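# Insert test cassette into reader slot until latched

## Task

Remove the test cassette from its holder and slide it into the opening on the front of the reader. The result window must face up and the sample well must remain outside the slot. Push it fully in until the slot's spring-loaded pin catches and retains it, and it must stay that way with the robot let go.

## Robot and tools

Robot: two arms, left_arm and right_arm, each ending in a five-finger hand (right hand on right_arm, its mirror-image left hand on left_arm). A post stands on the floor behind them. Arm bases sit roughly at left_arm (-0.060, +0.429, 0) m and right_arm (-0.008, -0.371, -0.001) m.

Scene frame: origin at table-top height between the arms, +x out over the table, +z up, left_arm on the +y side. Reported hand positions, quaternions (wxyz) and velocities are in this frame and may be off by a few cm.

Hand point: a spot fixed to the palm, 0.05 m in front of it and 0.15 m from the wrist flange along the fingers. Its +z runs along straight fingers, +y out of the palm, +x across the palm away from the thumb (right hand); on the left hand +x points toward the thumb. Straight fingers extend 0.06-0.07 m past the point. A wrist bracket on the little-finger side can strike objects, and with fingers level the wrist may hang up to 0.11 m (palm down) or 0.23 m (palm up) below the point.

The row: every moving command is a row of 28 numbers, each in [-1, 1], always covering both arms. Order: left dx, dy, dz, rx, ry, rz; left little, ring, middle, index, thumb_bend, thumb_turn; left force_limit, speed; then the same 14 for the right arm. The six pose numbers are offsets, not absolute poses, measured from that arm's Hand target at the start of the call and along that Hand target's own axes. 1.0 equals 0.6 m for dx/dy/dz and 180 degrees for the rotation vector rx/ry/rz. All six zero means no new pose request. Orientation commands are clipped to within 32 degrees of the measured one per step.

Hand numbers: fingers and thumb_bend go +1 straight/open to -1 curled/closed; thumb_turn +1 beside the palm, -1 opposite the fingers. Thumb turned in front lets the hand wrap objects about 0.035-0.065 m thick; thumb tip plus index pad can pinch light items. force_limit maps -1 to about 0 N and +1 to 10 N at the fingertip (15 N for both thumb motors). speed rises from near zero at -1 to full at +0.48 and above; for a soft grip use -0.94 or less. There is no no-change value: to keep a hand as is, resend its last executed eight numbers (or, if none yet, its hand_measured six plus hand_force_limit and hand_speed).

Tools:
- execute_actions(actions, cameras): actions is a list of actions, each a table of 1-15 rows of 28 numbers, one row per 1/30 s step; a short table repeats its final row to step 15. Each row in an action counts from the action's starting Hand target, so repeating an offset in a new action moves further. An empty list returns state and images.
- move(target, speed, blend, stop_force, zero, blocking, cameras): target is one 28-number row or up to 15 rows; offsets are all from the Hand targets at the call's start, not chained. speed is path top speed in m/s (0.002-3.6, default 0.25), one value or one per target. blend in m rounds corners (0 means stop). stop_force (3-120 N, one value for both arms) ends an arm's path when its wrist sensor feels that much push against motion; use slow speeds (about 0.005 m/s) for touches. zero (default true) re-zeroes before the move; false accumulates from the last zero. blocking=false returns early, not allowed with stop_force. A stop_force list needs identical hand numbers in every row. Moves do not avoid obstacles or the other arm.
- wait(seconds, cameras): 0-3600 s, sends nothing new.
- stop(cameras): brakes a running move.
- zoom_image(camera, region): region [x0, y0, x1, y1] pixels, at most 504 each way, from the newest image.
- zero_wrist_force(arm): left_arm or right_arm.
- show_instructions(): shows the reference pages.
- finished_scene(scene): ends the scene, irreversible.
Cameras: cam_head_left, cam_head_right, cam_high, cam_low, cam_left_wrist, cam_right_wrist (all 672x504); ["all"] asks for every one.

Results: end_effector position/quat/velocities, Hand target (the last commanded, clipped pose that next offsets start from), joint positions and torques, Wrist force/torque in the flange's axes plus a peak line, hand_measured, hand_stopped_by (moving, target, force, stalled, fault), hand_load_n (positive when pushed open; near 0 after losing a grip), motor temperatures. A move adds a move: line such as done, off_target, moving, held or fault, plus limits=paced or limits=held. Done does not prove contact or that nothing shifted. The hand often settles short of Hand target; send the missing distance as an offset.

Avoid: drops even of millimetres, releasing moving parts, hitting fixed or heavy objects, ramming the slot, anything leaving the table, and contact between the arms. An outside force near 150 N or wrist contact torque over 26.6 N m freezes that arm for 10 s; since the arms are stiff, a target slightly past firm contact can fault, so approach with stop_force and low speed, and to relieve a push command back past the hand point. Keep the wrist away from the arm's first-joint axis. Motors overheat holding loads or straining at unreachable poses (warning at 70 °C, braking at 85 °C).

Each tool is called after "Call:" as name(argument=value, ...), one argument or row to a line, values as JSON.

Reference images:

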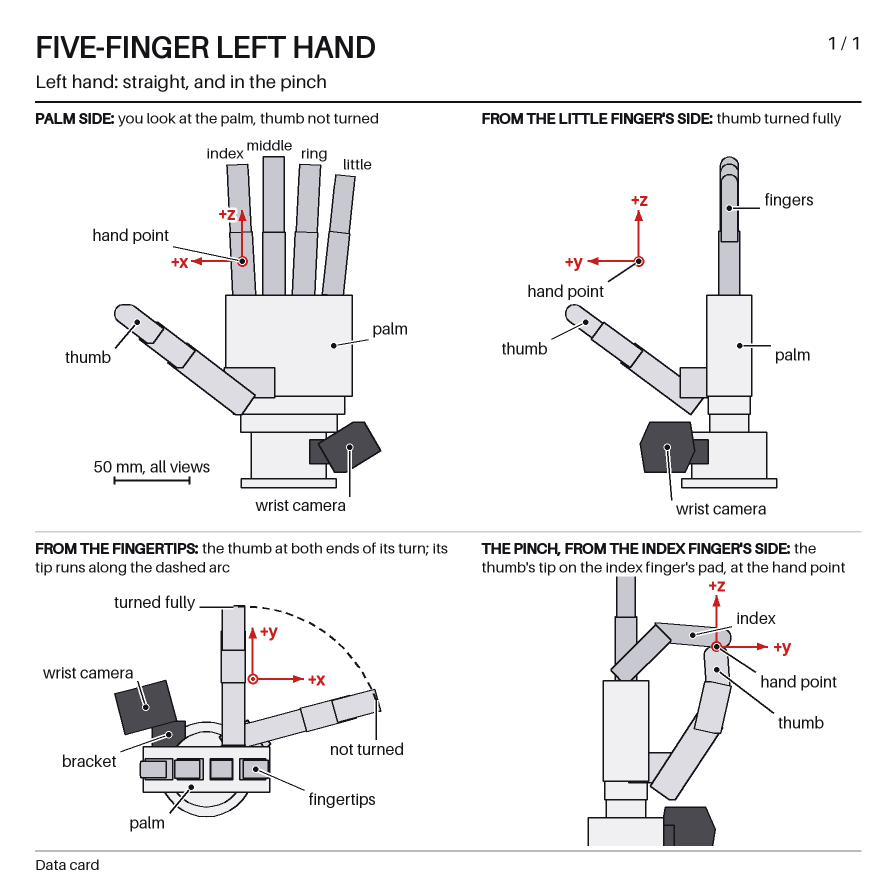

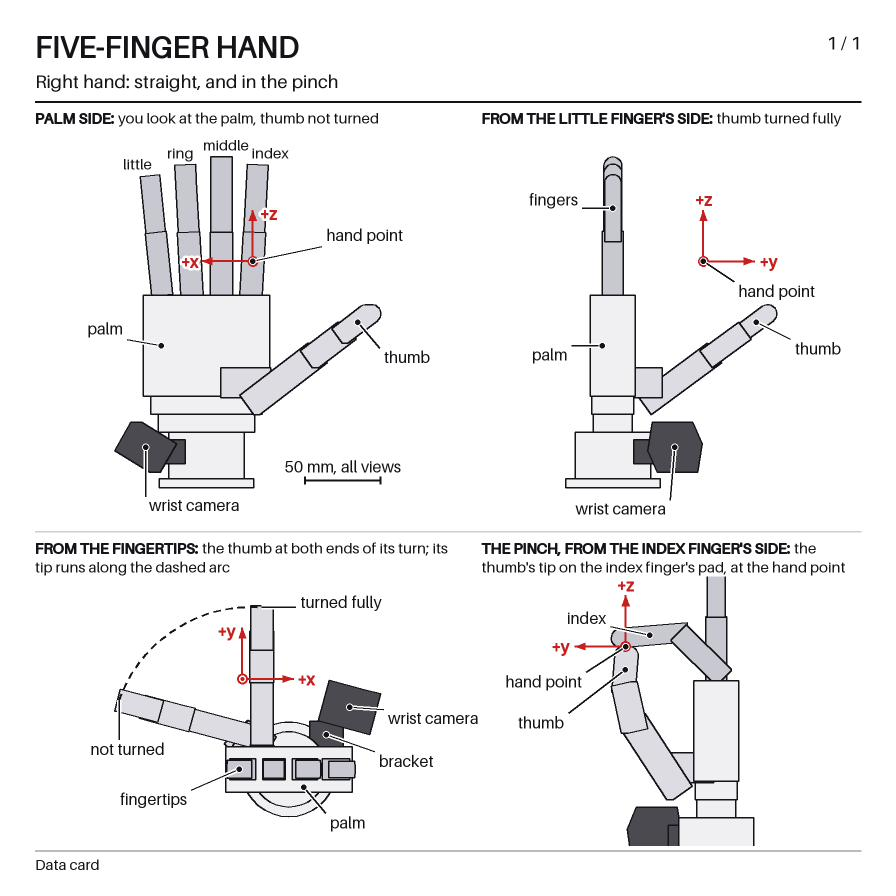

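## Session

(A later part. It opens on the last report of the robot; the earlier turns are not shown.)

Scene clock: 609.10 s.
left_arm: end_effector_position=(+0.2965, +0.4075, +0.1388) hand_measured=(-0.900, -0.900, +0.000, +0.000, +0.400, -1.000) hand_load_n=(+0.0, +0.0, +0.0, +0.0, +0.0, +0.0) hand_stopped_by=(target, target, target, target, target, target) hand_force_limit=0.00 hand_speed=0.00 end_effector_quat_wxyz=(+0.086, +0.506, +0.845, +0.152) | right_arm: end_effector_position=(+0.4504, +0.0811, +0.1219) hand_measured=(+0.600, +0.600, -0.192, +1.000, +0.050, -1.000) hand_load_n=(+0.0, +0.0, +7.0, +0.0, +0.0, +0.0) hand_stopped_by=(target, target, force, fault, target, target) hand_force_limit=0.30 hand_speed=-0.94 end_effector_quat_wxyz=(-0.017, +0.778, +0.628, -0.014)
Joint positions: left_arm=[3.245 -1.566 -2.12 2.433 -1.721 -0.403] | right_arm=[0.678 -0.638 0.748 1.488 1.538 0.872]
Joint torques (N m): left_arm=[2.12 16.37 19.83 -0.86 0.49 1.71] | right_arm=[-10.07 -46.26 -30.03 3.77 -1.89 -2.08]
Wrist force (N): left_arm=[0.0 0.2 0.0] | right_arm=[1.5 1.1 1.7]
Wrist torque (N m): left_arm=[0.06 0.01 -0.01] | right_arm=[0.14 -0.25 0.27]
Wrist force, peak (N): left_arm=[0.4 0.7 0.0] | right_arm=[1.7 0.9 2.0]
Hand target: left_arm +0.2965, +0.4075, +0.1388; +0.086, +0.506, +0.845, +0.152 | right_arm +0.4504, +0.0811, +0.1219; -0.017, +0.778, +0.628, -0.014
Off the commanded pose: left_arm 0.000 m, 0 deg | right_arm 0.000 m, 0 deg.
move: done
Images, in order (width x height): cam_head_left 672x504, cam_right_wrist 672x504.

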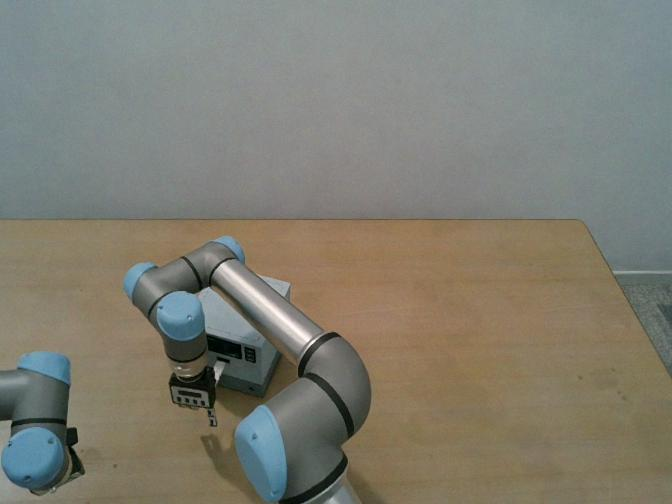

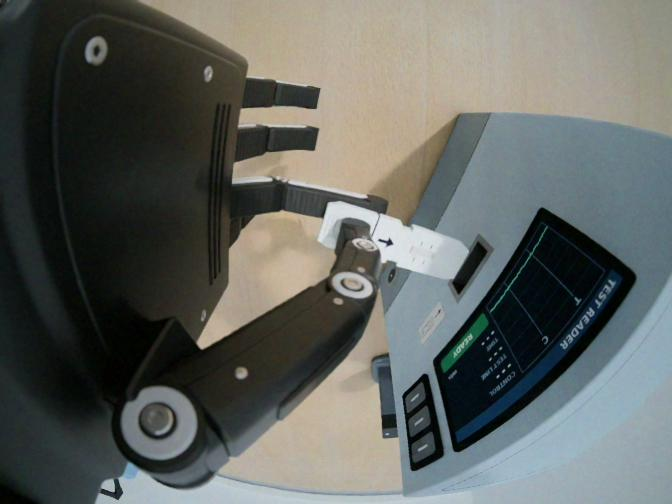

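Call:
move(
  target=[0,0,0,0,0,0,-0.9,-0.9,0,0,0.4,-1,0,0,-0.0006,0.02,-0.0009,0,0,0,0.6,0.6,-0.55,1,0.05,-1,0.3,-0.94],
  speed=0.01,
  stop_force=3,
  cameras=["cam_right_wrist","cam_head_left"],
)

Call:
zoom_image(
  camera="cam_right_wrist",
  region=[370, 190, 490, 310],
)

Call:
zoom_image(
  camera="cam_head_left",
  region=[190, 330, 290, 430],
)

Scene clock: 615.60 s.
left_arm: end_effector_position=(+0.2965, +0.4075, +0.1388) hand_measured=(-0.900, -0.900, +0.000, +0.000, +0.400, -1.000) hand_load_n=(+0.0, +0.0, +0.0, +0.0, +0.0, -0.5) hand_stopped_by=(target, target, target, target, target, target) hand_force_limit=0.00 hand_speed=0.00 end_effector_quat_wxyz=(+0.086, +0.506, +0.845, +0.152) | right_arm: end_effector_position=(+0.4621, +0.0783, +0.1220) hand_measured=(+0.600, +0.600, -0.192, +1.000, +0.050, -1.000) hand_load_n=(+0.0, +0.0, +7.0, +0.0, +0.0, -0.5) hand_stopped_by=(target, target, force, fault, target, target) hand_force_limit=0.30 hand_speed=-0.94 end_effector_quat_wxyz=(-0.017, +0.778, +0.628, -0.014)
Joint positions: left_arm=[3.245 -1.566 -2.12 2.433 -1.721 -0.403] | right_arm=[0.664 -0.618 0.711 1.506 1.538 0.858]
Joint torques (N m): left_arm=[1.4 15.98 21.51 -0.75 0.54 1.72] | right_arm=[-10.39 -45.34 -30.87 3.85 2.35 -2.13]
Wrist force (N): left_arm=[0.2 0.3 0.1] | right_arm=[1.4 0.7 1.8]
Wrist torque (N m): left_arm=[0.08 -0.03 0.00] | right_arm=[0.08 -0.24 0.24]
Wrist force, peak (N): left_arm=[0.1 0.5 -0.5] | right_arm=[1.6 1.0 2.0]
Hand target: left_arm +0.2965, +0.4075, +0.1388; +0.086, +0.506, +0.845, +0.152 | right_arm +0.4621, +0.0783, +0.1220; -0.017, +0.778, +0.628, -0.014
Off the commanded pose: left_arm 0.000 m, 0 deg | right_arm 0.000 m, 0 deg.
move: done
Images, in order (width x height): cam_head_left 672x504, cam_right_wrist 672x504.

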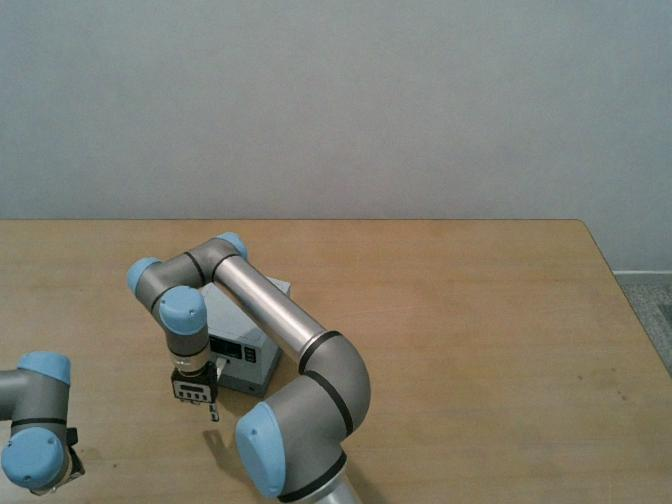

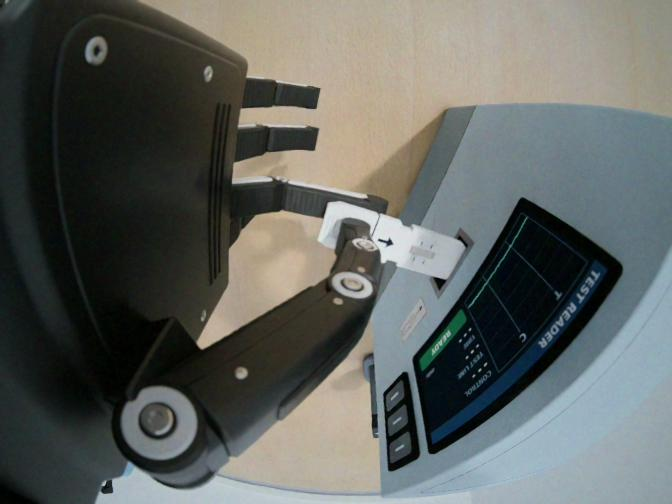

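Scaled by 4.200 from the camera's image (finer frame: 960x720).

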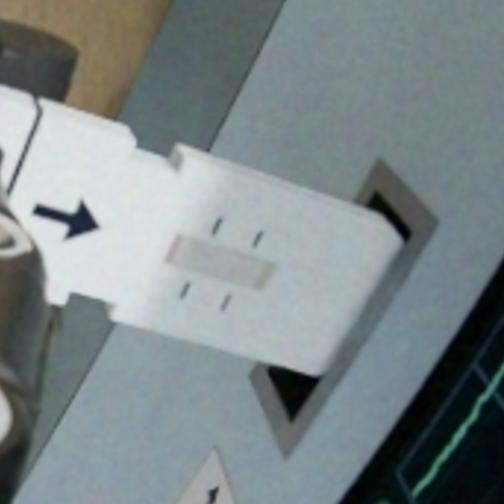

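Scaled by 5.040 from the camera's image (finer frame: 960x720).

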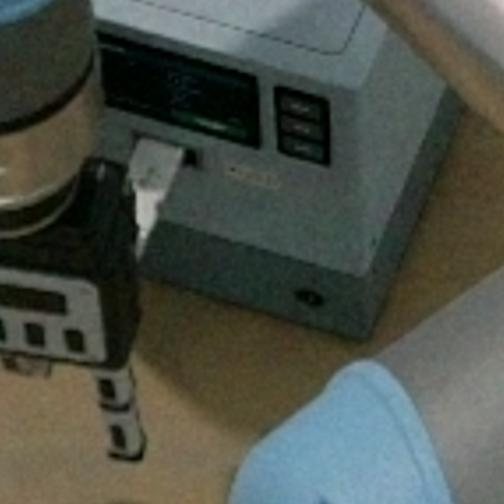

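Call:
move(
  target=[0,0,0,0,0,0,-0.9,-0.9,0,0,0.4,-1,0,0,-0.0005,0.0167,-0.0007,0,0,0,0.6,0.6,-0.55,1,0.05,-1,0.3,-0.94],
  speed=0.01,
  stop_force=3,
  cameras=["cam_right_wrist","cam_head_left"],
)

Call:
zoom_image(
  camera="cam_right_wrist",
  region=[370, 190, 490, 310],
)

Scene clock: 623.60 s.
left_arm: end_effector_position=(+0.2965, +0.4075, +0.1388) hand_measured=(-0.900, -0.900, +0.000, +0.000, +0.400, -1.000) hand_load_n=(+0.0, +0.0, +0.0, +0.0, +0.0, +0.0) hand_stopped_by=(target, target, target, target, target, target) hand_force_limit=0.00 hand_speed=0.00 end_effector_quat_wxyz=(+0.086, +0.506, +0.845, +0.152) | right_arm: end_effector_position=(+0.4718, +0.0758, +0.1219) hand_measured=(+0.600, +0.600, -0.192, +1.000, +0.050, -1.000) hand_load_n=(+0.0, +0.0, +7.0, +0.0, +0.0, -1.0) hand_stopped_by=(target, target, force, fault, target, target) hand_force_limit=0.30 hand_speed=-0.94 end_effector_quat_wxyz=(-0.017, +0.778, +0.628, -0.014)
Joint positions: left_arm=[3.245 -1.566 -2.12 2.433 -1.721 -0.403] | right_arm=[0.651 -0.601 0.678 1.522 1.538 0.845]
Joint torques (N m): left_arm=[1.37 16.27 20.7 -0.69 0.68 1.84] | right_arm=[-10.36 -47.54 -31.19 3.54 2.48 -2.16]
Wrist force (N): left_arm=[0.2 0.3 0.0] | right_arm=[0.7 -0.1 2.5]
Wrist torque (N m): left_arm=[0.08 -0.02 0.01] | right_arm=[0.06 -0.23 0.25]
Wrist force, peak (N): left_arm=[0.4 0.7 -0.3] | right_arm=[1.0 -0.2 2.7]
Hand target: left_arm +0.2965, +0.4075, +0.1388; +0.086, +0.506, +0.845, +0.152 | right_arm +0.4718, +0.0758, +0.1219; -0.017, +0.778, +0.628, -0.014
Off the commanded pose: left_arm 0.000 m, 0 deg | right_arm 0.000 m, 0 deg.
move: done
Images, in order (width x height): cam_head_left 672x504, cam_right_wrist 672x504.

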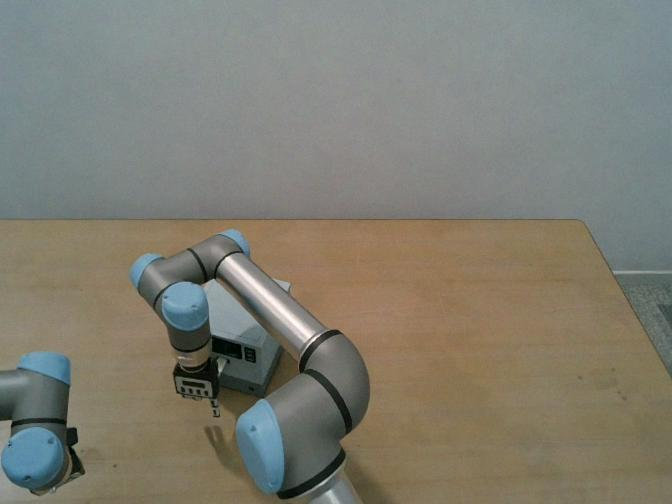

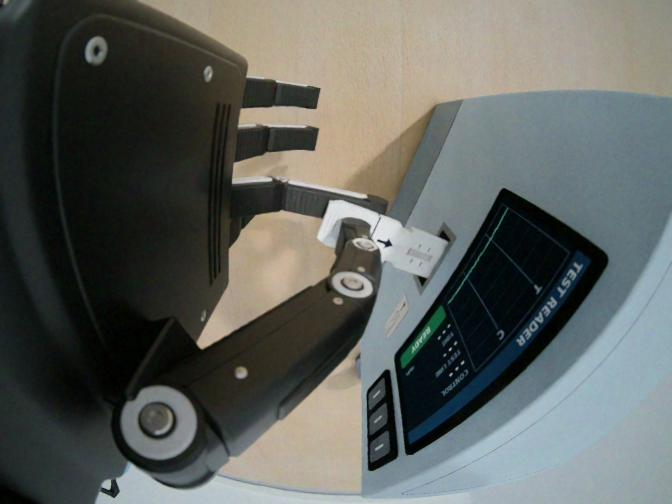

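Scaled by 4.200 from the camera's image (finer frame: 960x720).

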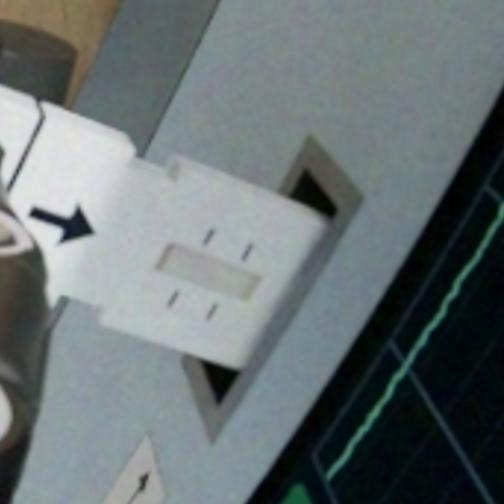

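Call:
move(
  target=[0,0,0,0,0,0,-0.9,-0.9,0,0,0.4,-1,0,0,-0.0005,0.0167,-0.0007,0,0,0,0.6,0.6,-0.55,1,0.05,-1,0.3,-0.94],
  speed=0.01,
  stop_force=4,
  cameras=["cam_right_wrist","cam_head_left"],
)

Call:
zoom_image(
  camera="cam_right_wrist",
  region=[350, 180, 470, 300],
)

Scene clock: 633.57 s.
left_arm: end_effector_position=(+0.2965, +0.4075, +0.1388) hand_measured=(-0.900, -0.900, +0.000, +0.000, +0.400, -1.000) hand_load_n=(+0.0, +0.0, +0.5, +0.0, +0.0, +0.0) hand_stopped_by=(target, target, target, target, target, target) hand_force_limit=0.00 hand_speed=0.00 end_effector_quat_wxyz=(+0.086, +0.506, +0.845, +0.152) | right_arm: end_effector_position=(+0.4760, +0.0748, +0.1219) hand_measured=(+0.600, +0.600, -0.192, +1.000, +0.050, -1.000) hand_load_n=(+0.0, +0.0, +7.0, +0.0, +0.0, -1.0) hand_stopped_by=(target, target, force, fault, target, target) hand_force_limit=0.30 hand_speed=-0.94 end_effector_quat_wxyz=(-0.017, +0.778, +0.628, -0.014)
Joint positions: left_arm=[3.245 -1.566 -2.12 2.433 -1.721 -0.403] | right_arm=[0.646 -0.593 0.664 1.529 1.539 0.84]
Joint torques (N m): left_arm=[1.7 16.27 20.81 -0.77 0.68 2.03] | right_arm=[10.11 -74.16 -9.83 1.57 -0.44 1.75]
Wrist force (N): left_arm=[0.1 0.4 0.0] | right_arm=[0.3 3.7 3.5]
Wrist torque (N m): left_arm=[0.11 -0.01 0.00] | right_arm=[0.19 -0.26 0.26]
Wrist force, peak (N): left_arm=[0.3 0.7 -0.2] | right_arm=[1.6 -4.6 3.6]
Hand target: left_arm +0.2965, +0.4075, +0.1388; +0.086, +0.506, +0.845, +0.152 | right_arm +0.4760, +0.0748, +0.1219; -0.017, +0.778, +0.628, -0.014 (not the last commanded pose)
Off the commanded pose: left_arm 0.000 m, 0 deg | right_arm 0.006 m, 0 deg.
move: contact (right_arm)
Images, in order (width x height): cam_head_left 672x504, cam_right_wrist 672x504.

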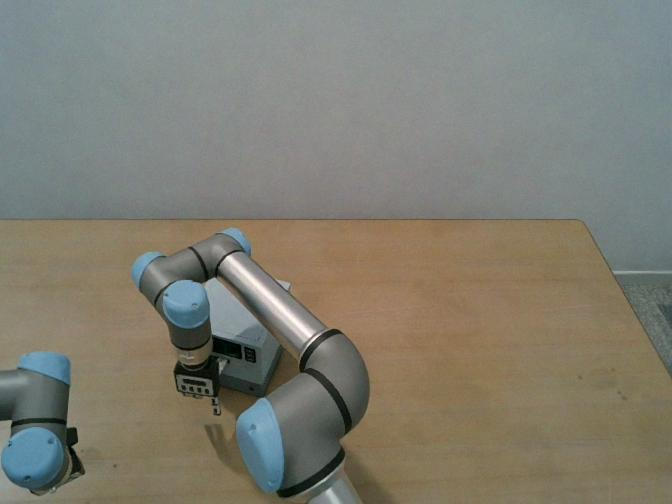

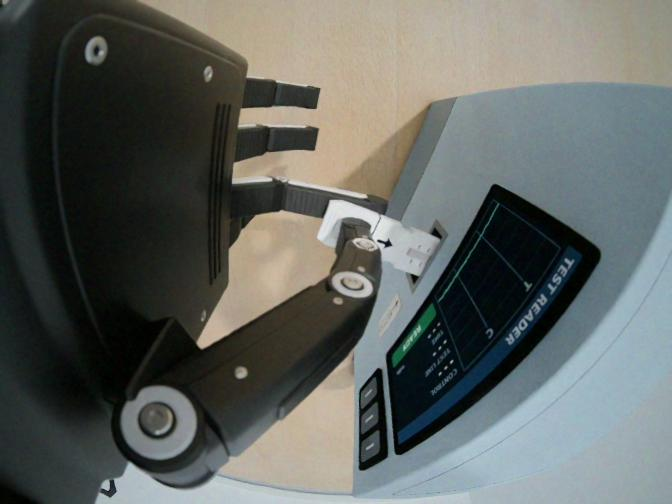

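Scaled by 4.200 from the camera's image (finer frame: 960x720).

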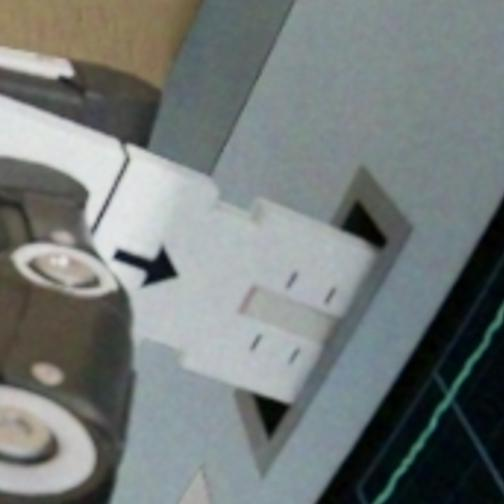

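Call:
move(
  target=[0,0,0,0,0,0,-0.9,-0.9,0,0,0.4,-1,0,0,0,0,0.0017,0,0,0,0.6,0.6,-0.55,1,0.05,-1,0.3,-0.94],
  speed=0.01,
)

Call:
move(
  target=[0,0,0,0,0,0,-0.9,-0.9,0,0,0.4,-1,0,0,0,0,0.0017,0,0,0,0.6,0.6,-0.55,1,0.05,-1,0.3,-0.94],
  speed=0.01,
  cameras=["cam_right_wrist"],
)

Call:
zoom_image(
  camera="cam_right_wrist",
  region=[350, 180, 470, 300],
)

Scene clock: 642.67 s.
left_arm: end_effector_position=(+0.2965, +0.4075, +0.1388) hand_measured=(-0.900, -0.900, +0.000, +0.000, +0.400, -1.000) hand_load_n=(+0.0, +0.0, +0.0, +0.0, +0.0, +0.0) hand_stopped_by=(target, target, target, target, target, target) hand_force_limit=0.00 hand_speed=0.00 end_effector_quat_wxyz=(+0.086, +0.506, +0.845, +0.152) | right_arm: end_effector_position=(+0.4759, +0.0748, +0.1211) hand_measured=(+0.600, +0.600, -0.192, +1.000, +0.050, -1.000) hand_load_n=(+0.0, +0.0, +7.0, +0.0, +0.0, -1.0) hand_stopped_by=(target, target, force, fault, target, target) hand_force_limit=0.30 hand_speed=-0.94 end_effector_quat_wxyz=(-0.017, +0.778, +0.628, -0.013)
Joint positions: left_arm=[3.245 -1.566 -2.12 2.433 -1.721 -0.403] | right_arm=[0.646 -0.593 0.666 1.526 1.539 0.84]
Joint torques (N m): left_arm=[2.27 16.58 20.56 -0.74 0.65 2.02] | right_arm=[10.51 -49.83 -9.88 1.04 -1.59 1.68]
Wrist force (N): left_arm=[0.0 0.4 0.0] | right_arm=[0.3 1.4 2.4]
Wrist torque (N m): left_arm=[0.10 0.00 -0.01] | right_arm=[0.08 -0.23 0.21]
Wrist force, peak (N): left_arm=[0.5 0.6 0.0] | right_arm=[0.2 4.3 3.7]
Hand target: left_arm +0.2965, +0.4075, +0.1388; +0.086, +0.506, +0.845, +0.152 | right_arm +0.4759, +0.0748, +0.1209; -0.017, +0.778, +0.628, -0.014
Off the commanded pose: left_arm 0.000 m, 0 deg | right_arm 0.000 m, 0 deg.
move: done

Scene clock: 643.17 s.
left_arm: end_effector_position=(+0.2965, +0.4075, +0.1388) hand_measured=(-0.900, -0.900, +0.000, +0.000, +0.400, -1.000) hand_load_n=(+0.0, +0.0, +0.0, +0.0, +0.0, +0.0) hand_stopped_by=(target, target, target, target, target, target) hand_force_limit=0.00 hand_speed=0.00 end_effector_quat_wxyz=(+0.086, +0.506, +0.845, +0.152) | right_arm: end_effector_position=(+0.4759, +0.0748, +0.1199) hand_measured=(+0.600, +0.600, -0.192, +1.000, +0.050, -1.000) hand_load_n=(-0.5, +0.0, +6.5, +0.0, +0.0, -0.5) hand_stopped_by=(target, target, force, fault, target, target) hand_force_limit=0.30 hand_speed=-0.94 end_effector_quat_wxyz=(-0.017, +0.778, +0.628, -0.014)
Joint positions: left_arm=[3.245 -1.566 -2.12 2.433 -1.721 -0.403] | right_arm=[0.646 -0.592 0.668 1.524 1.539 0.84]
Joint torques (N m): left_arm=[1.96 16.99 20.66 -0.59 0.57 1.92] | right_arm=[9.44 -45.87 -8.61 1.04 -1.48 1.76]
Wrist force (N): left_arm=[0.2 0.2 0.1] | right_arm=[0.6 1.0 0.9]
Wrist torque (N m): left_arm=[0.07 -0.03 0.01] | right_arm=[0.06 -0.23 0.20]
Wrist force, peak (N): left_arm=[0.4 0.5 0.0] | right_arm=[0.5 1.3 2.4]
Hand target: left_arm +0.2965, +0.4075, +0.1388; +0.086, +0.506, +0.845, +0.152 | right_arm +0.4759, +0.0748, +0.1199; -0.017, +0.778, +0.628, -0.014
Off the commanded pose: left_arm 0.000 m, 0 deg | right_arm 0.000 m, 0 deg.
move: done

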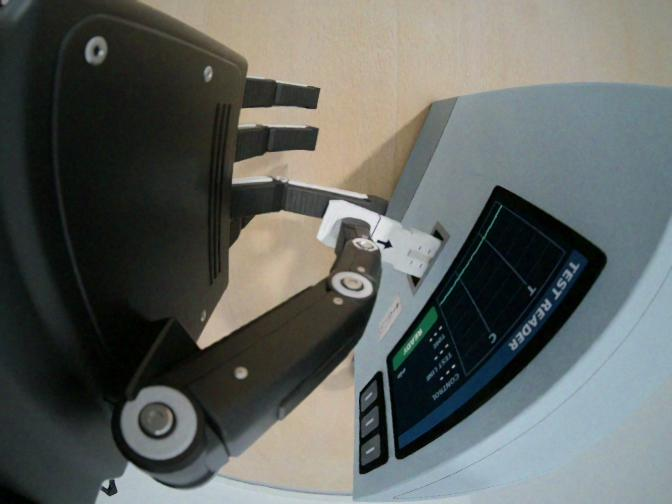

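Scaled by 4.200 from the camera's image (finer frame: 960x720).

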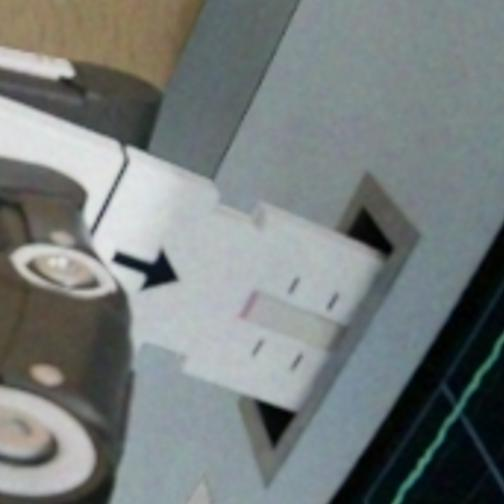

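Call:
move(
  target=[0,0,0,0,0,0,-0.9,-0.9,0,0,0.4,-1,0,0,-0.0003,0.01,-0.0004,0,0,0,0.6,0.6,-0.55,1,0.05,-1,0.3,-0.94],
  speed=0.01,
  stop_force=5,
  cameras=["cam_right_wrist"],
)

Call:
zoom_image(
  camera="cam_right_wrist",
  region=[350, 180, 470, 300],
)

Scene clock: 648.47 s.
left_arm: end_effector_position=(+0.2965, +0.4075, +0.1388) hand_measured=(-0.900, -0.900, +0.000, +0.000, +0.400, -1.000) hand_load_n=(+0.0, +0.0, +0.0, +0.0, +0.0, +0.0) hand_stopped_by=(target, target, target, target, target, target) hand_force_limit=0.00 hand_speed=0.00 end_effector_quat_wxyz=(+0.086, +0.506, +0.845, +0.152) | right_arm: end_effector_position=(+0.4817, +0.0734, +0.1199) hand_measured=(+0.600, +0.600, -0.192, +1.000, +0.050, -1.000) hand_load_n=(+0.0, +0.0, +7.0, +0.0, -0.5, -0.5) hand_stopped_by=(target, target, force, fault, target, target) hand_force_limit=0.30 hand_speed=-0.94 end_effector_quat_wxyz=(-0.017, +0.778, +0.628, -0.014)
Joint positions: left_arm=[3.245 -1.566 -2.12 2.433 -1.721 -0.403] | right_arm=[0.639 -0.581 0.647 1.534 1.539 0.833]
Joint torques (N m): left_arm=[1.55 16.41 21.05 -0.43 0.75 2.13] | right_arm=[-10.86 -46.15 -31.5 3.17 2.31 -2.24]
Wrist force (N): left_arm=[0.2 0.2 0.1] | right_arm=[-0.2 -1.9 1.2]
Wrist torque (N m): left_arm=[0.07 -0.02 0.01] | right_arm=[-0.09 -0.16 0.21]
Wrist force, peak (N): left_arm=[0.3 0.7 0.2] | right_arm=[0.1 -2.1 1.4]
Hand target: left_arm +0.2965, +0.4075, +0.1388; +0.086, +0.506, +0.845, +0.152 | right_arm +0.4817, +0.0734, +0.1199; -0.017, +0.778, +0.628, -0.014
Off the commanded pose: left_arm 0.000 m, 0 deg | right_arm 0.000 m, 0 deg.
move: done

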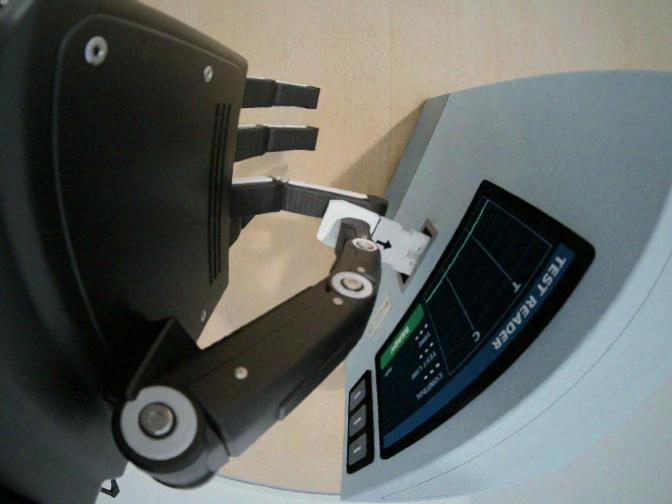

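Scaled by 4.200 from the camera's image (finer frame: 960x720).

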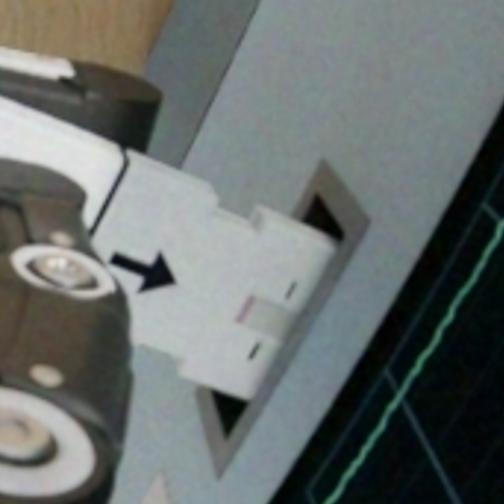

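Call:
move(
  target=[0,0,0,0,0,0,-0.9,-0.9,0,0,0.4,-1,0,0,-0.0008,0.01,-0.0004,0,0,0,0.6,0.6,-0.55,1,0.05,-1,0.3,-0.94],
  speed=0.01,
  stop_force=5,
  cameras=["cam_right_wrist"],
)

Call:
zoom_image(
  camera="cam_right_wrist",
  region=[350, 180, 470, 300],
)

Scene clock: 655.33 s.
left_arm: end_effector_position=(+0.2965, +0.4075, +0.1388) hand_measured=(-0.900, -0.900, +0.000, +0.000, +0.400, -1.000) hand_load_n=(+0.0, +0.0, +0.0, +0.0, +0.0, +0.0) hand_stopped_by=(target, target, target, target, target, target) hand_force_limit=0.00 hand_speed=0.00 end_effector_quat_wxyz=(+0.086, +0.506, +0.845, +0.152) | right_arm: end_effector_position=(+0.4862, +0.0720, +0.1198) hand_measured=(+0.600, +0.600, -0.192, +1.000, +0.050, -1.000) hand_load_n=(-0.5, +0.0, +7.0, +0.0, -0.5, -0.5) hand_stopped_by=(target, target, force, fault, target, target) hand_force_limit=0.30 hand_speed=-0.94 end_effector_quat_wxyz=(-0.017, +0.778, +0.628, -0.014)
Joint positions: left_arm=[3.245 -1.566 -2.12 2.433 -1.721 -0.403] | right_arm=[0.634 -0.573 0.631 1.542 1.539 0.828]
Joint torques (N m): left_arm=[1.29 16.98 20.91 -0.54 0.7 2.17] | right_arm=[10.67 -75.47 -10.16 1.92 -0.95 1.78]
Wrist force (N): left_arm=[0.1 0.2 0.0] | right_arm=[0.0 4.4 3.9]
Wrist torque (N m): left_arm=[0.07 -0.01 0.00] | right_arm=[0.18 -0.26 0.29]
Wrist force, peak (N): left_arm=[0.5 0.5 0.1] | right_arm=[1.5 -6.9 3.5]
Hand target: left_arm +0.2965, +0.4075, +0.1388; +0.086, +0.506, +0.845, +0.152 | right_arm +0.4862, +0.0720, +0.1198; -0.017, +0.778, +0.628, -0.014 (not the last commanded pose)
Off the commanded pose: left_arm 0.000 m, 0 deg | right_arm 0.001 m, 0 deg.
move: contact (right_arm)

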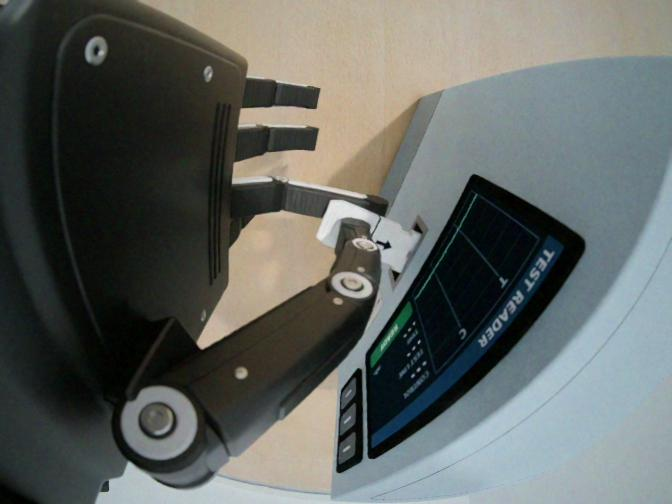

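Scaled by 4.200 from the camera's image (finer frame: 960x720).

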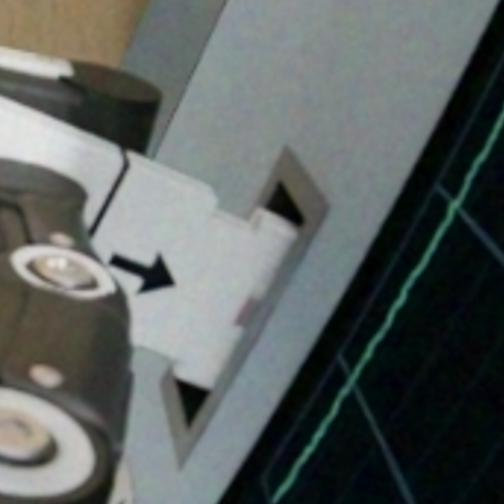

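Call:
move(
  target=[0,0,0,0,0,0,-0.9,-0.9,0,0,0.4,-1,0,0,0,0,0.0017,0,0,0,0.6,0.6,-0.55,1,0.05,-1,0.3,-0.94],
  speed=0.01,
)

Call:
move(
  target=[0,0,0,0,0,0,-0.9,-0.9,0,0,0.4,-1,0,0,0,0,0.0013,0,0,0,0.6,0.6,-0.55,1,0.05,-1,0.3,-0.94],
  speed=0.01,
)

Scene clock: 662.33 s.
left_arm: end_effector_position=(+0.2965, +0.4075, +0.1388) hand_measured=(-0.900, -0.900, +0.000, +0.000, +0.400, -1.000) hand_load_n=(+0.0, +0.0, +0.0, +0.0, +0.0, +0.0) hand_stopped_by=(target, target, target, target, target, target) hand_force_limit=0.00 hand_speed=0.00 end_effector_quat_wxyz=(+0.086, +0.506, +0.845, +0.152) | right_arm: end_effector_position=(+0.4861, +0.0721, +0.1190) hand_measured=(+0.600, +0.600, -0.192, +1.000, +0.050, -1.000) hand_load_n=(+0.0, +0.5, +6.5, +0.0, -0.5, +0.0) hand_stopped_by=(target, target, force, fault, target, target) hand_force_limit=0.30 hand_speed=-0.94 end_effector_quat_wxyz=(-0.017, +0.778, +0.628, -0.013)
Joint positions: left_arm=[3.245 -1.566 -2.12 2.433 -1.721 -0.403] | right_arm=[0.634 -0.573 0.633 1.539 1.539 0.828]
Joint torques (N m): left_arm=[1.75 16.86 20.84 -0.62 0.79 2.29] | right_arm=[9.05 -53.54 -9.11 0.81 -1.79 1.75]
Wrist force (N): left_arm=[0.1 0.2 0.1] | right_arm=[0.5 1.1 -0.4]
Wrist torque (N m): left_arm=[0.06 -0.01 0.00] | right_arm=[0.02 -0.23 0.20]
Wrist force, peak (N): left_arm=[0.5 0.5 -0.1] | right_arm=[0.2 4.4 4.3]
Hand target: left_arm +0.2965, +0.4075, +0.1388; +0.086, +0.506, +0.845, +0.152 | right_arm +0.4861, +0.0720, +0.1188; -0.017, +0.778, +0.628, -0.014
Off the commanded pose: left_arm 0.000 m, 0 deg | right_arm 0.000 m, 0 deg.
move: done

Scene clock: 662.83 s.
left_arm: end_effector_position=(+0.2965, +0.4075, +0.1388) hand_measured=(-0.900, -0.900, +0.000, +0.000, +0.400, -1.000) hand_load_n=(+0.0, +0.0, +0.0, +0.0, +0.0, +0.0) hand_stopped_by=(target, target, target, target, target, target) hand_force_limit=0.00 hand_speed=0.00 end_effector_quat_wxyz=(+0.086, +0.506, +0.845, +0.152) | right_arm: end_effector_position=(+0.4861, +0.0721, +0.1181) hand_measured=(+0.600, +0.600, -0.192, +1.000, +0.050, -1.000) hand_load_n=(+0.0, +0.0, +7.0, +0.0, -0.5, +0.0) hand_stopped_by=(target, target, force, fault, target, target) hand_force_limit=0.30 hand_speed=-0.94 end_effector_quat_wxyz=(-0.017, +0.778, +0.628, -0.014)
Joint positions: left_arm=[3.245 -1.566 -2.12 2.433 -1.721 -0.403] | right_arm=[0.634 -0.573 0.635 1.537 1.539 0.828]
Joint torques (N m): left_arm=[1.86 16.29 20.83 -0.46 0.76 2.32] | right_arm=[9.47 -44.89 -8.92 0.92 -1.57 1.75]
Wrist force (N): left_arm=[0.3 0.2 -0.3] | right_arm=[0.5 1.5 -0.8]
Wrist torque (N m): left_arm=[0.10 -0.05 0.02] | right_arm=[0.07 -0.21 0.20]
Wrist force, peak (N): left_arm=[0.4 0.5 0.1] | right_arm=[0.5 1.5 -0.8]
Hand target: left_arm +0.2965, +0.4075, +0.1388; +0.086, +0.506, +0.845, +0.152 | right_arm +0.4861, +0.0721, +0.1180; -0.017, +0.778, +0.628, -0.014
Off the commanded pose: left_arm 0.000 m, 0 deg | right_arm 0.000 m, 0 deg.
move: done

Call:
move(
  target=[0,0,0,0,0,0,-0.9,-0.9,0,0,0.4,-1,0,0,-0.0003,0.0083,-0.0014,0,0,0,0.6,0.6,-0.55,1,0.05,-1,0.3,-0.94],
  speed=0.01,
  stop_force=7,
  cameras=["cam_right_wrist"],
)

Call:
zoom_image(
  camera="cam_right_wrist",
  region=[340, 180, 460, 300],
)

Scene clock: 668.10 s.
left_arm: end_effector_position=(+0.2965, +0.4075, +0.1388) hand_measured=(-0.900, -0.900, +0.000, +0.000, +0.400, -1.000) hand_load_n=(+0.5, +0.0, +0.0, +0.0, +0.0, +0.0) hand_stopped_by=(target, target, target, target, target, target) hand_force_limit=0.00 hand_speed=0.00 end_effector_quat_wxyz=(+0.086, +0.506, +0.845, +0.152) | right_arm: end_effector_position=(+0.4909, +0.0708, +0.1187) hand_measured=(+0.600, +0.600, -0.192, +1.000, +0.050, -1.000) hand_load_n=(+0.0, +0.0, +7.0, +0.0, -1.0, +0.0) hand_stopped_by=(target, target, force, fault, target, target) hand_force_limit=0.30 hand_speed=-0.94 end_effector_quat_wxyz=(-0.017, +0.778, +0.628, -0.014)
Joint positions: left_arm=[3.245 -1.566 -2.12 2.433 -1.721 -0.403] | right_arm=[0.628 -0.563 0.615 1.548 1.539 0.822]
Joint torques (N m): left_arm=[1.81 16.65 21.37 -0.42 0.64 2.32] | right_arm=[-11.13 -48.4 -28.07 1.79 1.99 -2.12]
Wrist force (N): left_arm=[0.4 0.3 0.2] | right_arm=[-1.0 -5.9 0.5]
Wrist torque (N m): left_arm=[0.08 -0.06 0.02] | right_arm=[-0.28 -0.18 0.12]
Wrist force, peak (N): left_arm=[0.4 0.6 0.1] | right_arm=[-1.5 -6.0 0.5]
Hand target: left_arm +0.2965, +0.4075, +0.1388; +0.086, +0.506, +0.845, +0.152 | right_arm +0.4909, +0.0708, +0.1187; -0.017, +0.778, +0.628, -0.014
Off the commanded pose: left_arm 0.000 m, 0 deg | right_arm 0.000 m, 0 deg.
move: contact (right_arm)

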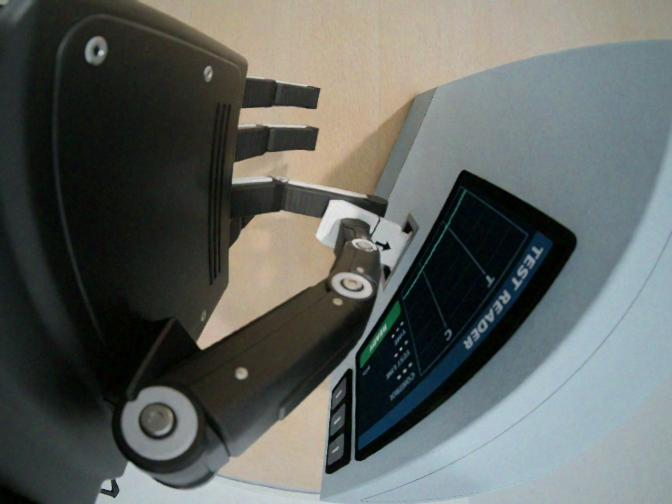

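Scaled by 4.200 from the camera's image (finer frame: 960x720).

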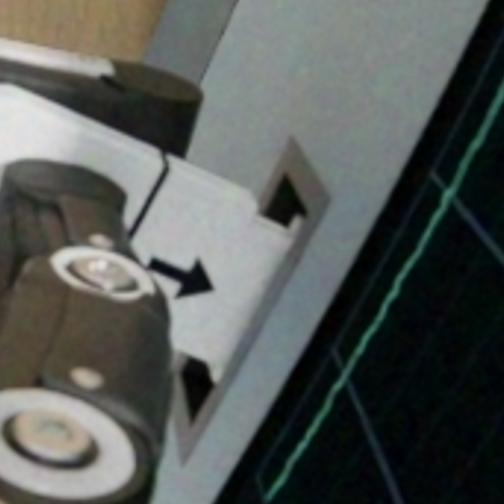

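Call:
move(
  target=[0,0,0,0,0,0,-0.9,-0.9,0,0,0.4,-1,0,0,-0.0002,0.005,-0.0002,0,0,0,0.6,0.6,-0.55,1,0.05,-1,0.3,-0.94],
  speed=0.008,
  stop_force=5,
  cameras=["cam_right_wrist"],
)

Call:
zoom_image(
  camera="cam_right_wrist",
  region=[340, 180, 460, 300],
)

Scene clock: 691.00 s.
left_arm: end_effector_position=(+0.2965, +0.4075, +0.1388) hand_measured=(-0.900, -0.900, +0.000, +0.000, +0.400, -1.000) hand_load_n=(+0.0, +0.0, +0.0, +0.0, +0.0, +0.0) hand_stopped_by=(target, target, target, target, target, target) hand_force_limit=0.00 hand_speed=0.00 end_effector_quat_wxyz=(+0.086, +0.506, +0.845, +0.152) | right_arm: end_effector_position=(+0.4930, +0.0703, +0.1187) hand_measured=(+0.600, +0.600, -0.192, +1.000, +0.050, -1.000) hand_load_n=(+0.0, +0.0, +7.0, +0.0, -1.0, +0.0) hand_stopped_by=(target, target, force, fault, target, target) hand_force_limit=0.30 hand_speed=-0.94 end_effector_quat_wxyz=(-0.017, +0.778, +0.628, -0.014)
Joint positions: left_arm=[3.245 -1.566 -2.12 2.433 -1.721 -0.403] | right_arm=[0.625 -0.559 0.607 1.552 1.539 0.819]
Joint torques (N m): left_arm=[2.24 16.86 21.04 -0.59 0.75 2.47] | right_arm=[7.33 -73.43 -11.15 -0.83 0.28 1.41]
Wrist force (N): left_arm=[0.3 0.3 0.0] | right_arm=[-3.9 -5.7 0.6]
Wrist torque (N m): left_arm=[0.09 -0.03 0.01] | right_arm=[-0.14 -0.10 0.04]
Wrist force, peak (N): left_arm=[0.3 0.7 0.3] | right_arm=[-3.2 -11.5 0.9]
Hand target: left_arm +0.2965, +0.4075, +0.1388; +0.086, +0.506, +0.845, +0.152 | right_arm +0.4930, +0.0703, +0.1187; -0.017, +0.778, +0.628, -0.014 (not the last commanded pose)
Off the commanded pose: left_arm 0.000 m, 0 deg | right_arm 0.001 m, 0 deg.
move: contact (right_arm)

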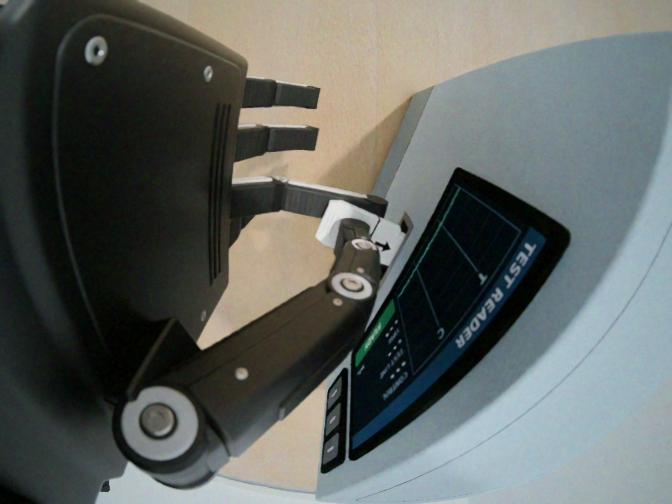

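Scaled by 4.200 from the camera's image (finer frame: 960x720).

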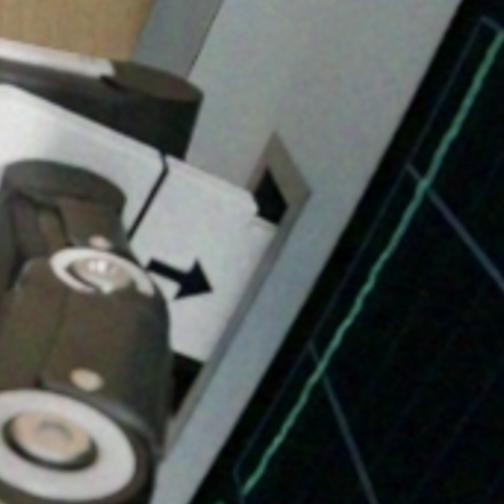

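Call:
move(
  target=[0,0,0,0,0,0,-0.9,-0.9,0,0,0.4,-1,0,0,-0.0025,0,0,0,0,0,0.6,0.6,-0.55,1,0.05,-1,0.3,-0.94],
  speed=0.008,
)

Scene clock: 698.90 s.
left_arm: end_effector_position=(+0.2965, +0.4075, +0.1388) hand_measured=(-0.900, -0.900, +0.000, +0.000, +0.400, -1.000) hand_load_n=(+0.0, +0.0, +0.0, +0.0, +0.0, +0.0) hand_stopped_by=(target, target, target, target, target, target) hand_force_limit=0.00 hand_speed=0.00 end_effector_quat_wxyz=(+0.086, +0.506, +0.845, +0.152) | right_arm: end_effector_position=(+0.4927, +0.0689, +0.1187) hand_measured=(+0.600, +0.600, -0.192, +1.000, +0.050, -1.000) hand_load_n=(+0.0, +0.0, +7.0, +0.0, -0.5, -1.0) hand_stopped_by=(target, target, force, fault, target, target) hand_force_limit=0.30 hand_speed=-0.94 end_effector_quat_wxyz=(-0.017, +0.778, +0.628, -0.014)
Joint positions: left_arm=[3.245 -1.566 -2.12 2.433 -1.721 -0.403] | right_arm=[0.624 -0.564 0.617 1.547 1.539 0.818]
Joint torques (N m): left_arm=[0.92 17.19 21.14 -0.5 0.56 2.38] | right_arm=[-11.78 -73.03 -11.1 0.86 0.79 -2.07]
Wrist force (N): left_arm=[0.1 0.2 0.0] | right_arm=[2.6 0.0 0.2]
Wrist torque (N m): left_arm=[0.07 -0.01 0.00] | right_arm=[0.07 -0.42 0.30]
Wrist force, peak (N): left_arm=[0.2 0.7 -0.2] | right_arm=[-4.1 -5.9 0.6]
Hand target: left_arm +0.2965, +0.4075, +0.1388; +0.086, +0.506, +0.845, +0.152 | right_arm +0.4927, +0.0688, +0.1187; -0.017, +0.778, +0.628, -0.014
Off the commanded pose: left_arm 0.000 m, 0 deg | right_arm 0.000 m, 0 deg.
move: done

Call:
move(
  target=[0,0,0,0,0,0,-0.9,-0.9,0,0,0.4,-1,0,0,0.0003,0.005,-0.0002,0,0,0,0.6,0.6,-0.55,1,0.05,-1,0.3,-0.94],
  speed=0.008,
  stop_force=8,
  cameras=["cam_right_wrist"],
)

Call:
zoom_image(
  camera="cam_right_wrist",
  region=[340, 180, 460, 300],
)

Scene clock: 702.63 s.
left_arm: end_effector_position=(+0.2965, +0.4075, +0.1388) hand_measured=(-0.900, -0.900, +0.000, +0.000, +0.400, -1.000) hand_load_n=(+0.0, +0.0, +0.5, +0.0, +0.0, +0.0) hand_stopped_by=(target, target, target, target, target, target) hand_force_limit=0.00 hand_speed=0.00 end_effector_quat_wxyz=(+0.086, +0.506, +0.845, +0.152) | right_arm: end_effector_position=(+0.4957, +0.0684, +0.1186) hand_measured=(+0.600, +0.600, -0.192, +1.000, +0.050, -1.000) hand_load_n=(+0.0, +0.0, +7.0, +0.0, -1.0, +0.0) hand_stopped_by=(target, target, force, fault, target, target) hand_force_limit=0.30 hand_speed=-0.94 end_effector_quat_wxyz=(-0.017, +0.778, +0.628, -0.014)
Joint positions: left_arm=[3.245 -1.566 -2.12 2.433 -1.721 -0.403] | right_arm=[0.621 -0.557 0.603 1.554 1.539 0.815]
Joint torques (N m): left_arm=[1.66 17.31 21.76 -0.61 0.61 2.41] | right_arm=[-11.14 -46.84 -31.07 2.79 2.42 -2.18]
Wrist force (N): left_arm=[0.2 0.2 0.1] | right_arm=[-0.2 -4.1 0.3]
Wrist torque (N m): left_arm=[0.07 -0.03 0.01] | right_arm=[-0.20 -0.23 0.16]
Wrist force, peak (N): left_arm=[0.4 0.6 -0.3] | right_arm=[-0.2 -4.1 0.3]
Hand target: left_arm +0.2965, +0.4075, +0.1388; +0.086, +0.506, +0.845, +0.152 | right_arm +0.4957, +0.0684, +0.1186; -0.017, +0.778, +0.628, -0.014
Off the commanded pose: left_arm 0.000 m, 0 deg | right_arm 0.000 m, 0 deg.
move: done

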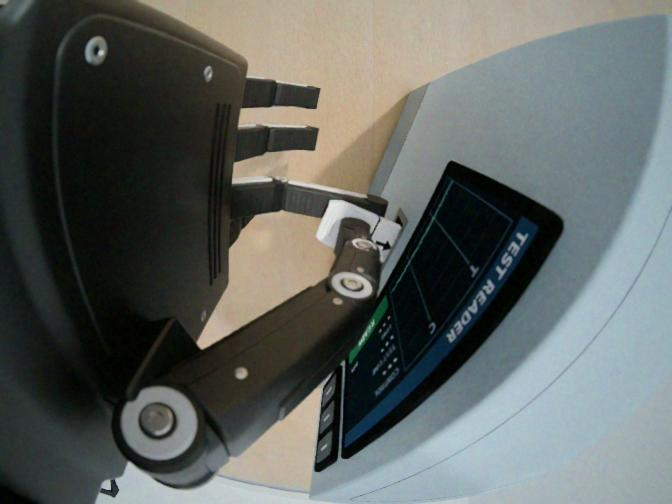

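Scaled by 4.200 from the camera's image (finer frame: 960x720).

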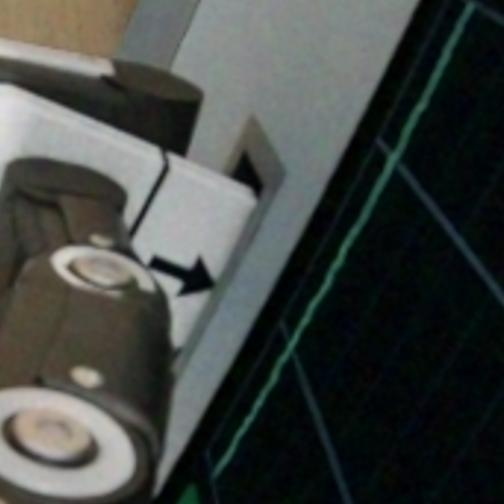

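Call:
move(
  target=[0,0,0,0,0,0,-0.9,-0.9,0,0,0.4,-1,0,0,0,0,0,0,0,0,0.6,0.6,0.1,1,0.05,-1,0.3,-0.9],
)

Call:
move(
  target=[
    [0,0,0,0,0,0,-0.9,-0.9,0,0,0.4,-1,0,0,0,0,-0.007,0,0,0,0.6,0.6,0.1,1,0.05,-1,0.3,-0.9],
    [0,0,0,0,0,0,-0.9,-0.9,0,0,0.4,-1,0,0,0,-0.07,-0.007,0,0,0,0.6,0.6,0.1,1,0.05,-1,0.3,-0.9],
  ],
  speed=0.04,
  cameras=["cam_right_wrist","cam_head_left"],
)

Call:
zoom_image(
  camera="cam_right_wrist",
  region=[340, 180, 500, 340],
)

Scene clock: 710.00 s.
left_arm: end_effector_position=(+0.2965, +0.4075, +0.1388) hand_measured=(-0.900, -0.900, +0.000, +0.000, +0.400, -1.000) hand_load_n=(+0.0, +0.0, +0.0, +0.0, +0.0, +0.0) hand_stopped_by=(target, target, target, target, target, target) hand_force_limit=0.00 hand_speed=0.00 end_effector_quat_wxyz=(+0.086, +0.506, +0.845, +0.152) | right_arm: end_effector_position=(+0.4957, +0.0684, +0.1186) hand_measured=(+0.600, +0.600, +0.100, +1.000, +0.050, -1.000) hand_load_n=(+0.0, +0.0, +0.0, +0.0, +0.0, +0.0) hand_stopped_by=(target, target, target, fault, target, target) hand_force_limit=0.30 hand_speed=-0.90 end_effector_quat_wxyz=(-0.017, +0.778, +0.628, -0.014)
Joint positions: left_arm=[3.245 -1.566 -2.12 2.433 -1.721 -0.403] | right_arm=[0.621 -0.557 0.603 1.554 1.539 0.815]
Joint torques (N m): left_arm=[1.74 17.24 21.96 -0.55 0.76 2.52] | right_arm=[-4.75 -52.48 -29.74 2.77 0.1 -1.16]
Wrist force (N): left_arm=[0.3 0.1 0.0] | right_arm=[2.2 1.0 2.0]
Wrist torque (N m): left_arm=[0.06 -0.04 0.02] | right_arm=[0.13 -0.40 0.30]
Wrist force, peak (N): left_arm=[0.6 0.3 -0.3] | right_arm=[-0.3 -4.3 0.6]
Hand target: left_arm +0.2965, +0.4075, +0.1388; +0.086, +0.506, +0.845, +0.152 | right_arm +0.4957, +0.0684, +0.1186; -0.017, +0.778, +0.628, -0.014
Off the commanded pose: left_arm 0.000 m, 0 deg | right_arm 0.000 m, 0 deg.
move: done

Scene clock: 711.90 s.
left_arm: end_effector_position=(+0.2965, +0.4075, +0.1388) hand_measured=(-0.900, -0.900, +0.000, +0.000, +0.400, -1.000) hand_load_n=(+0.0, +0.0, +0.0, +0.0, +0.0, +0.0) hand_stopped_by=(target, target, target, target, target, target) hand_force_limit=0.00 hand_speed=0.00 end_effector_quat_wxyz=(+0.086, +0.506, +0.845, +0.152) | right_arm: end_effector_position=(+0.4549, +0.0772, +0.1247) hand_measured=(+0.600, +0.600, +0.100, +1.000, +0.050, -1.000) hand_load_n=(+0.0, +0.0, +0.0, +0.0, -0.5, +0.0) hand_stopped_by=(target, target, target, fault, target, target) hand_force_limit=0.30 hand_speed=-0.90 end_effector_quat_wxyz=(-0.017, +0.778, +0.628, -0.014)
Joint positions: left_arm=[3.245 -1.566 -2.12 2.433 -1.721 -0.403] | right_arm=[0.669 -0.639 0.744 1.494 1.538 0.863]
Joint torques (N m): left_arm=[2.19 17.04 21.76 -0.57 0.67 2.3] | right_arm=[9.24 -72.1 -9.46 1.23 -2.25 1.69]
Wrist force (N): left_arm=[0.1 0.3 0.1] | right_arm=[2.1 1.0 1.9]
Wrist torque (N m): left_arm=[0.08 -0.01 -0.01] | right_arm=[0.11 -0.37 0.16]
Wrist force, peak (N): left_arm=[0.2 0.7 -0.2] | right_arm=[2.2 1.1 2.2]
Hand target: left_arm +0.2965, +0.4075, +0.1388; +0.086, +0.506, +0.845, +0.152 | right_arm +0.4548, +0.0772, +0.1247; -0.017, +0.778, +0.628, -0.014
Off the commanded pose: left_arm 0.000 m, 0 deg | right_arm 0.000 m, 0 deg.
move: done
Images, in order (width x height): cam_head_left 672x504, cam_right_wrist 672x504.

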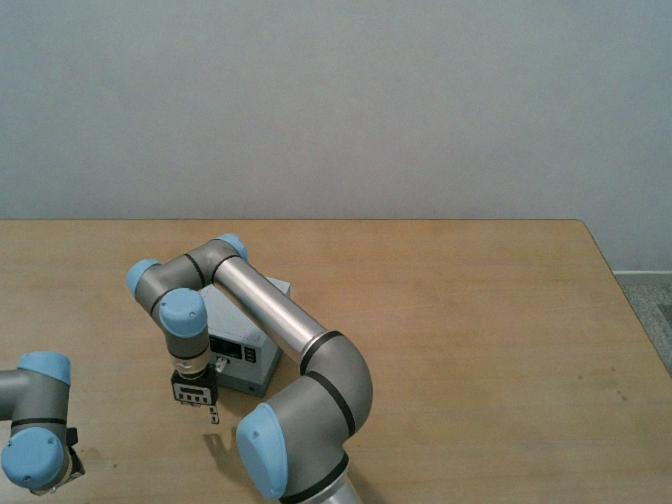

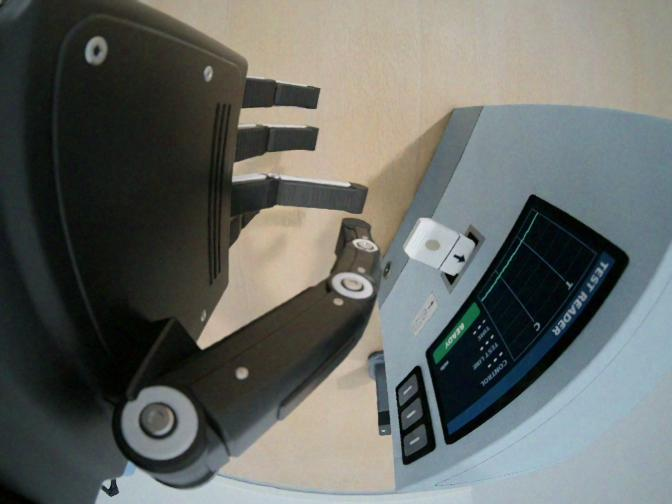

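Scaled by 3.150 from the camera's image (finer frame: 960x720).

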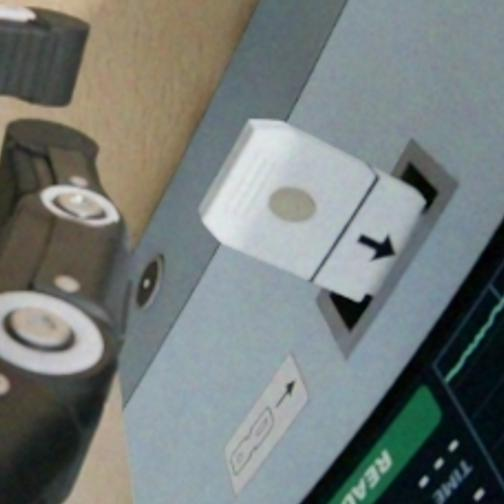

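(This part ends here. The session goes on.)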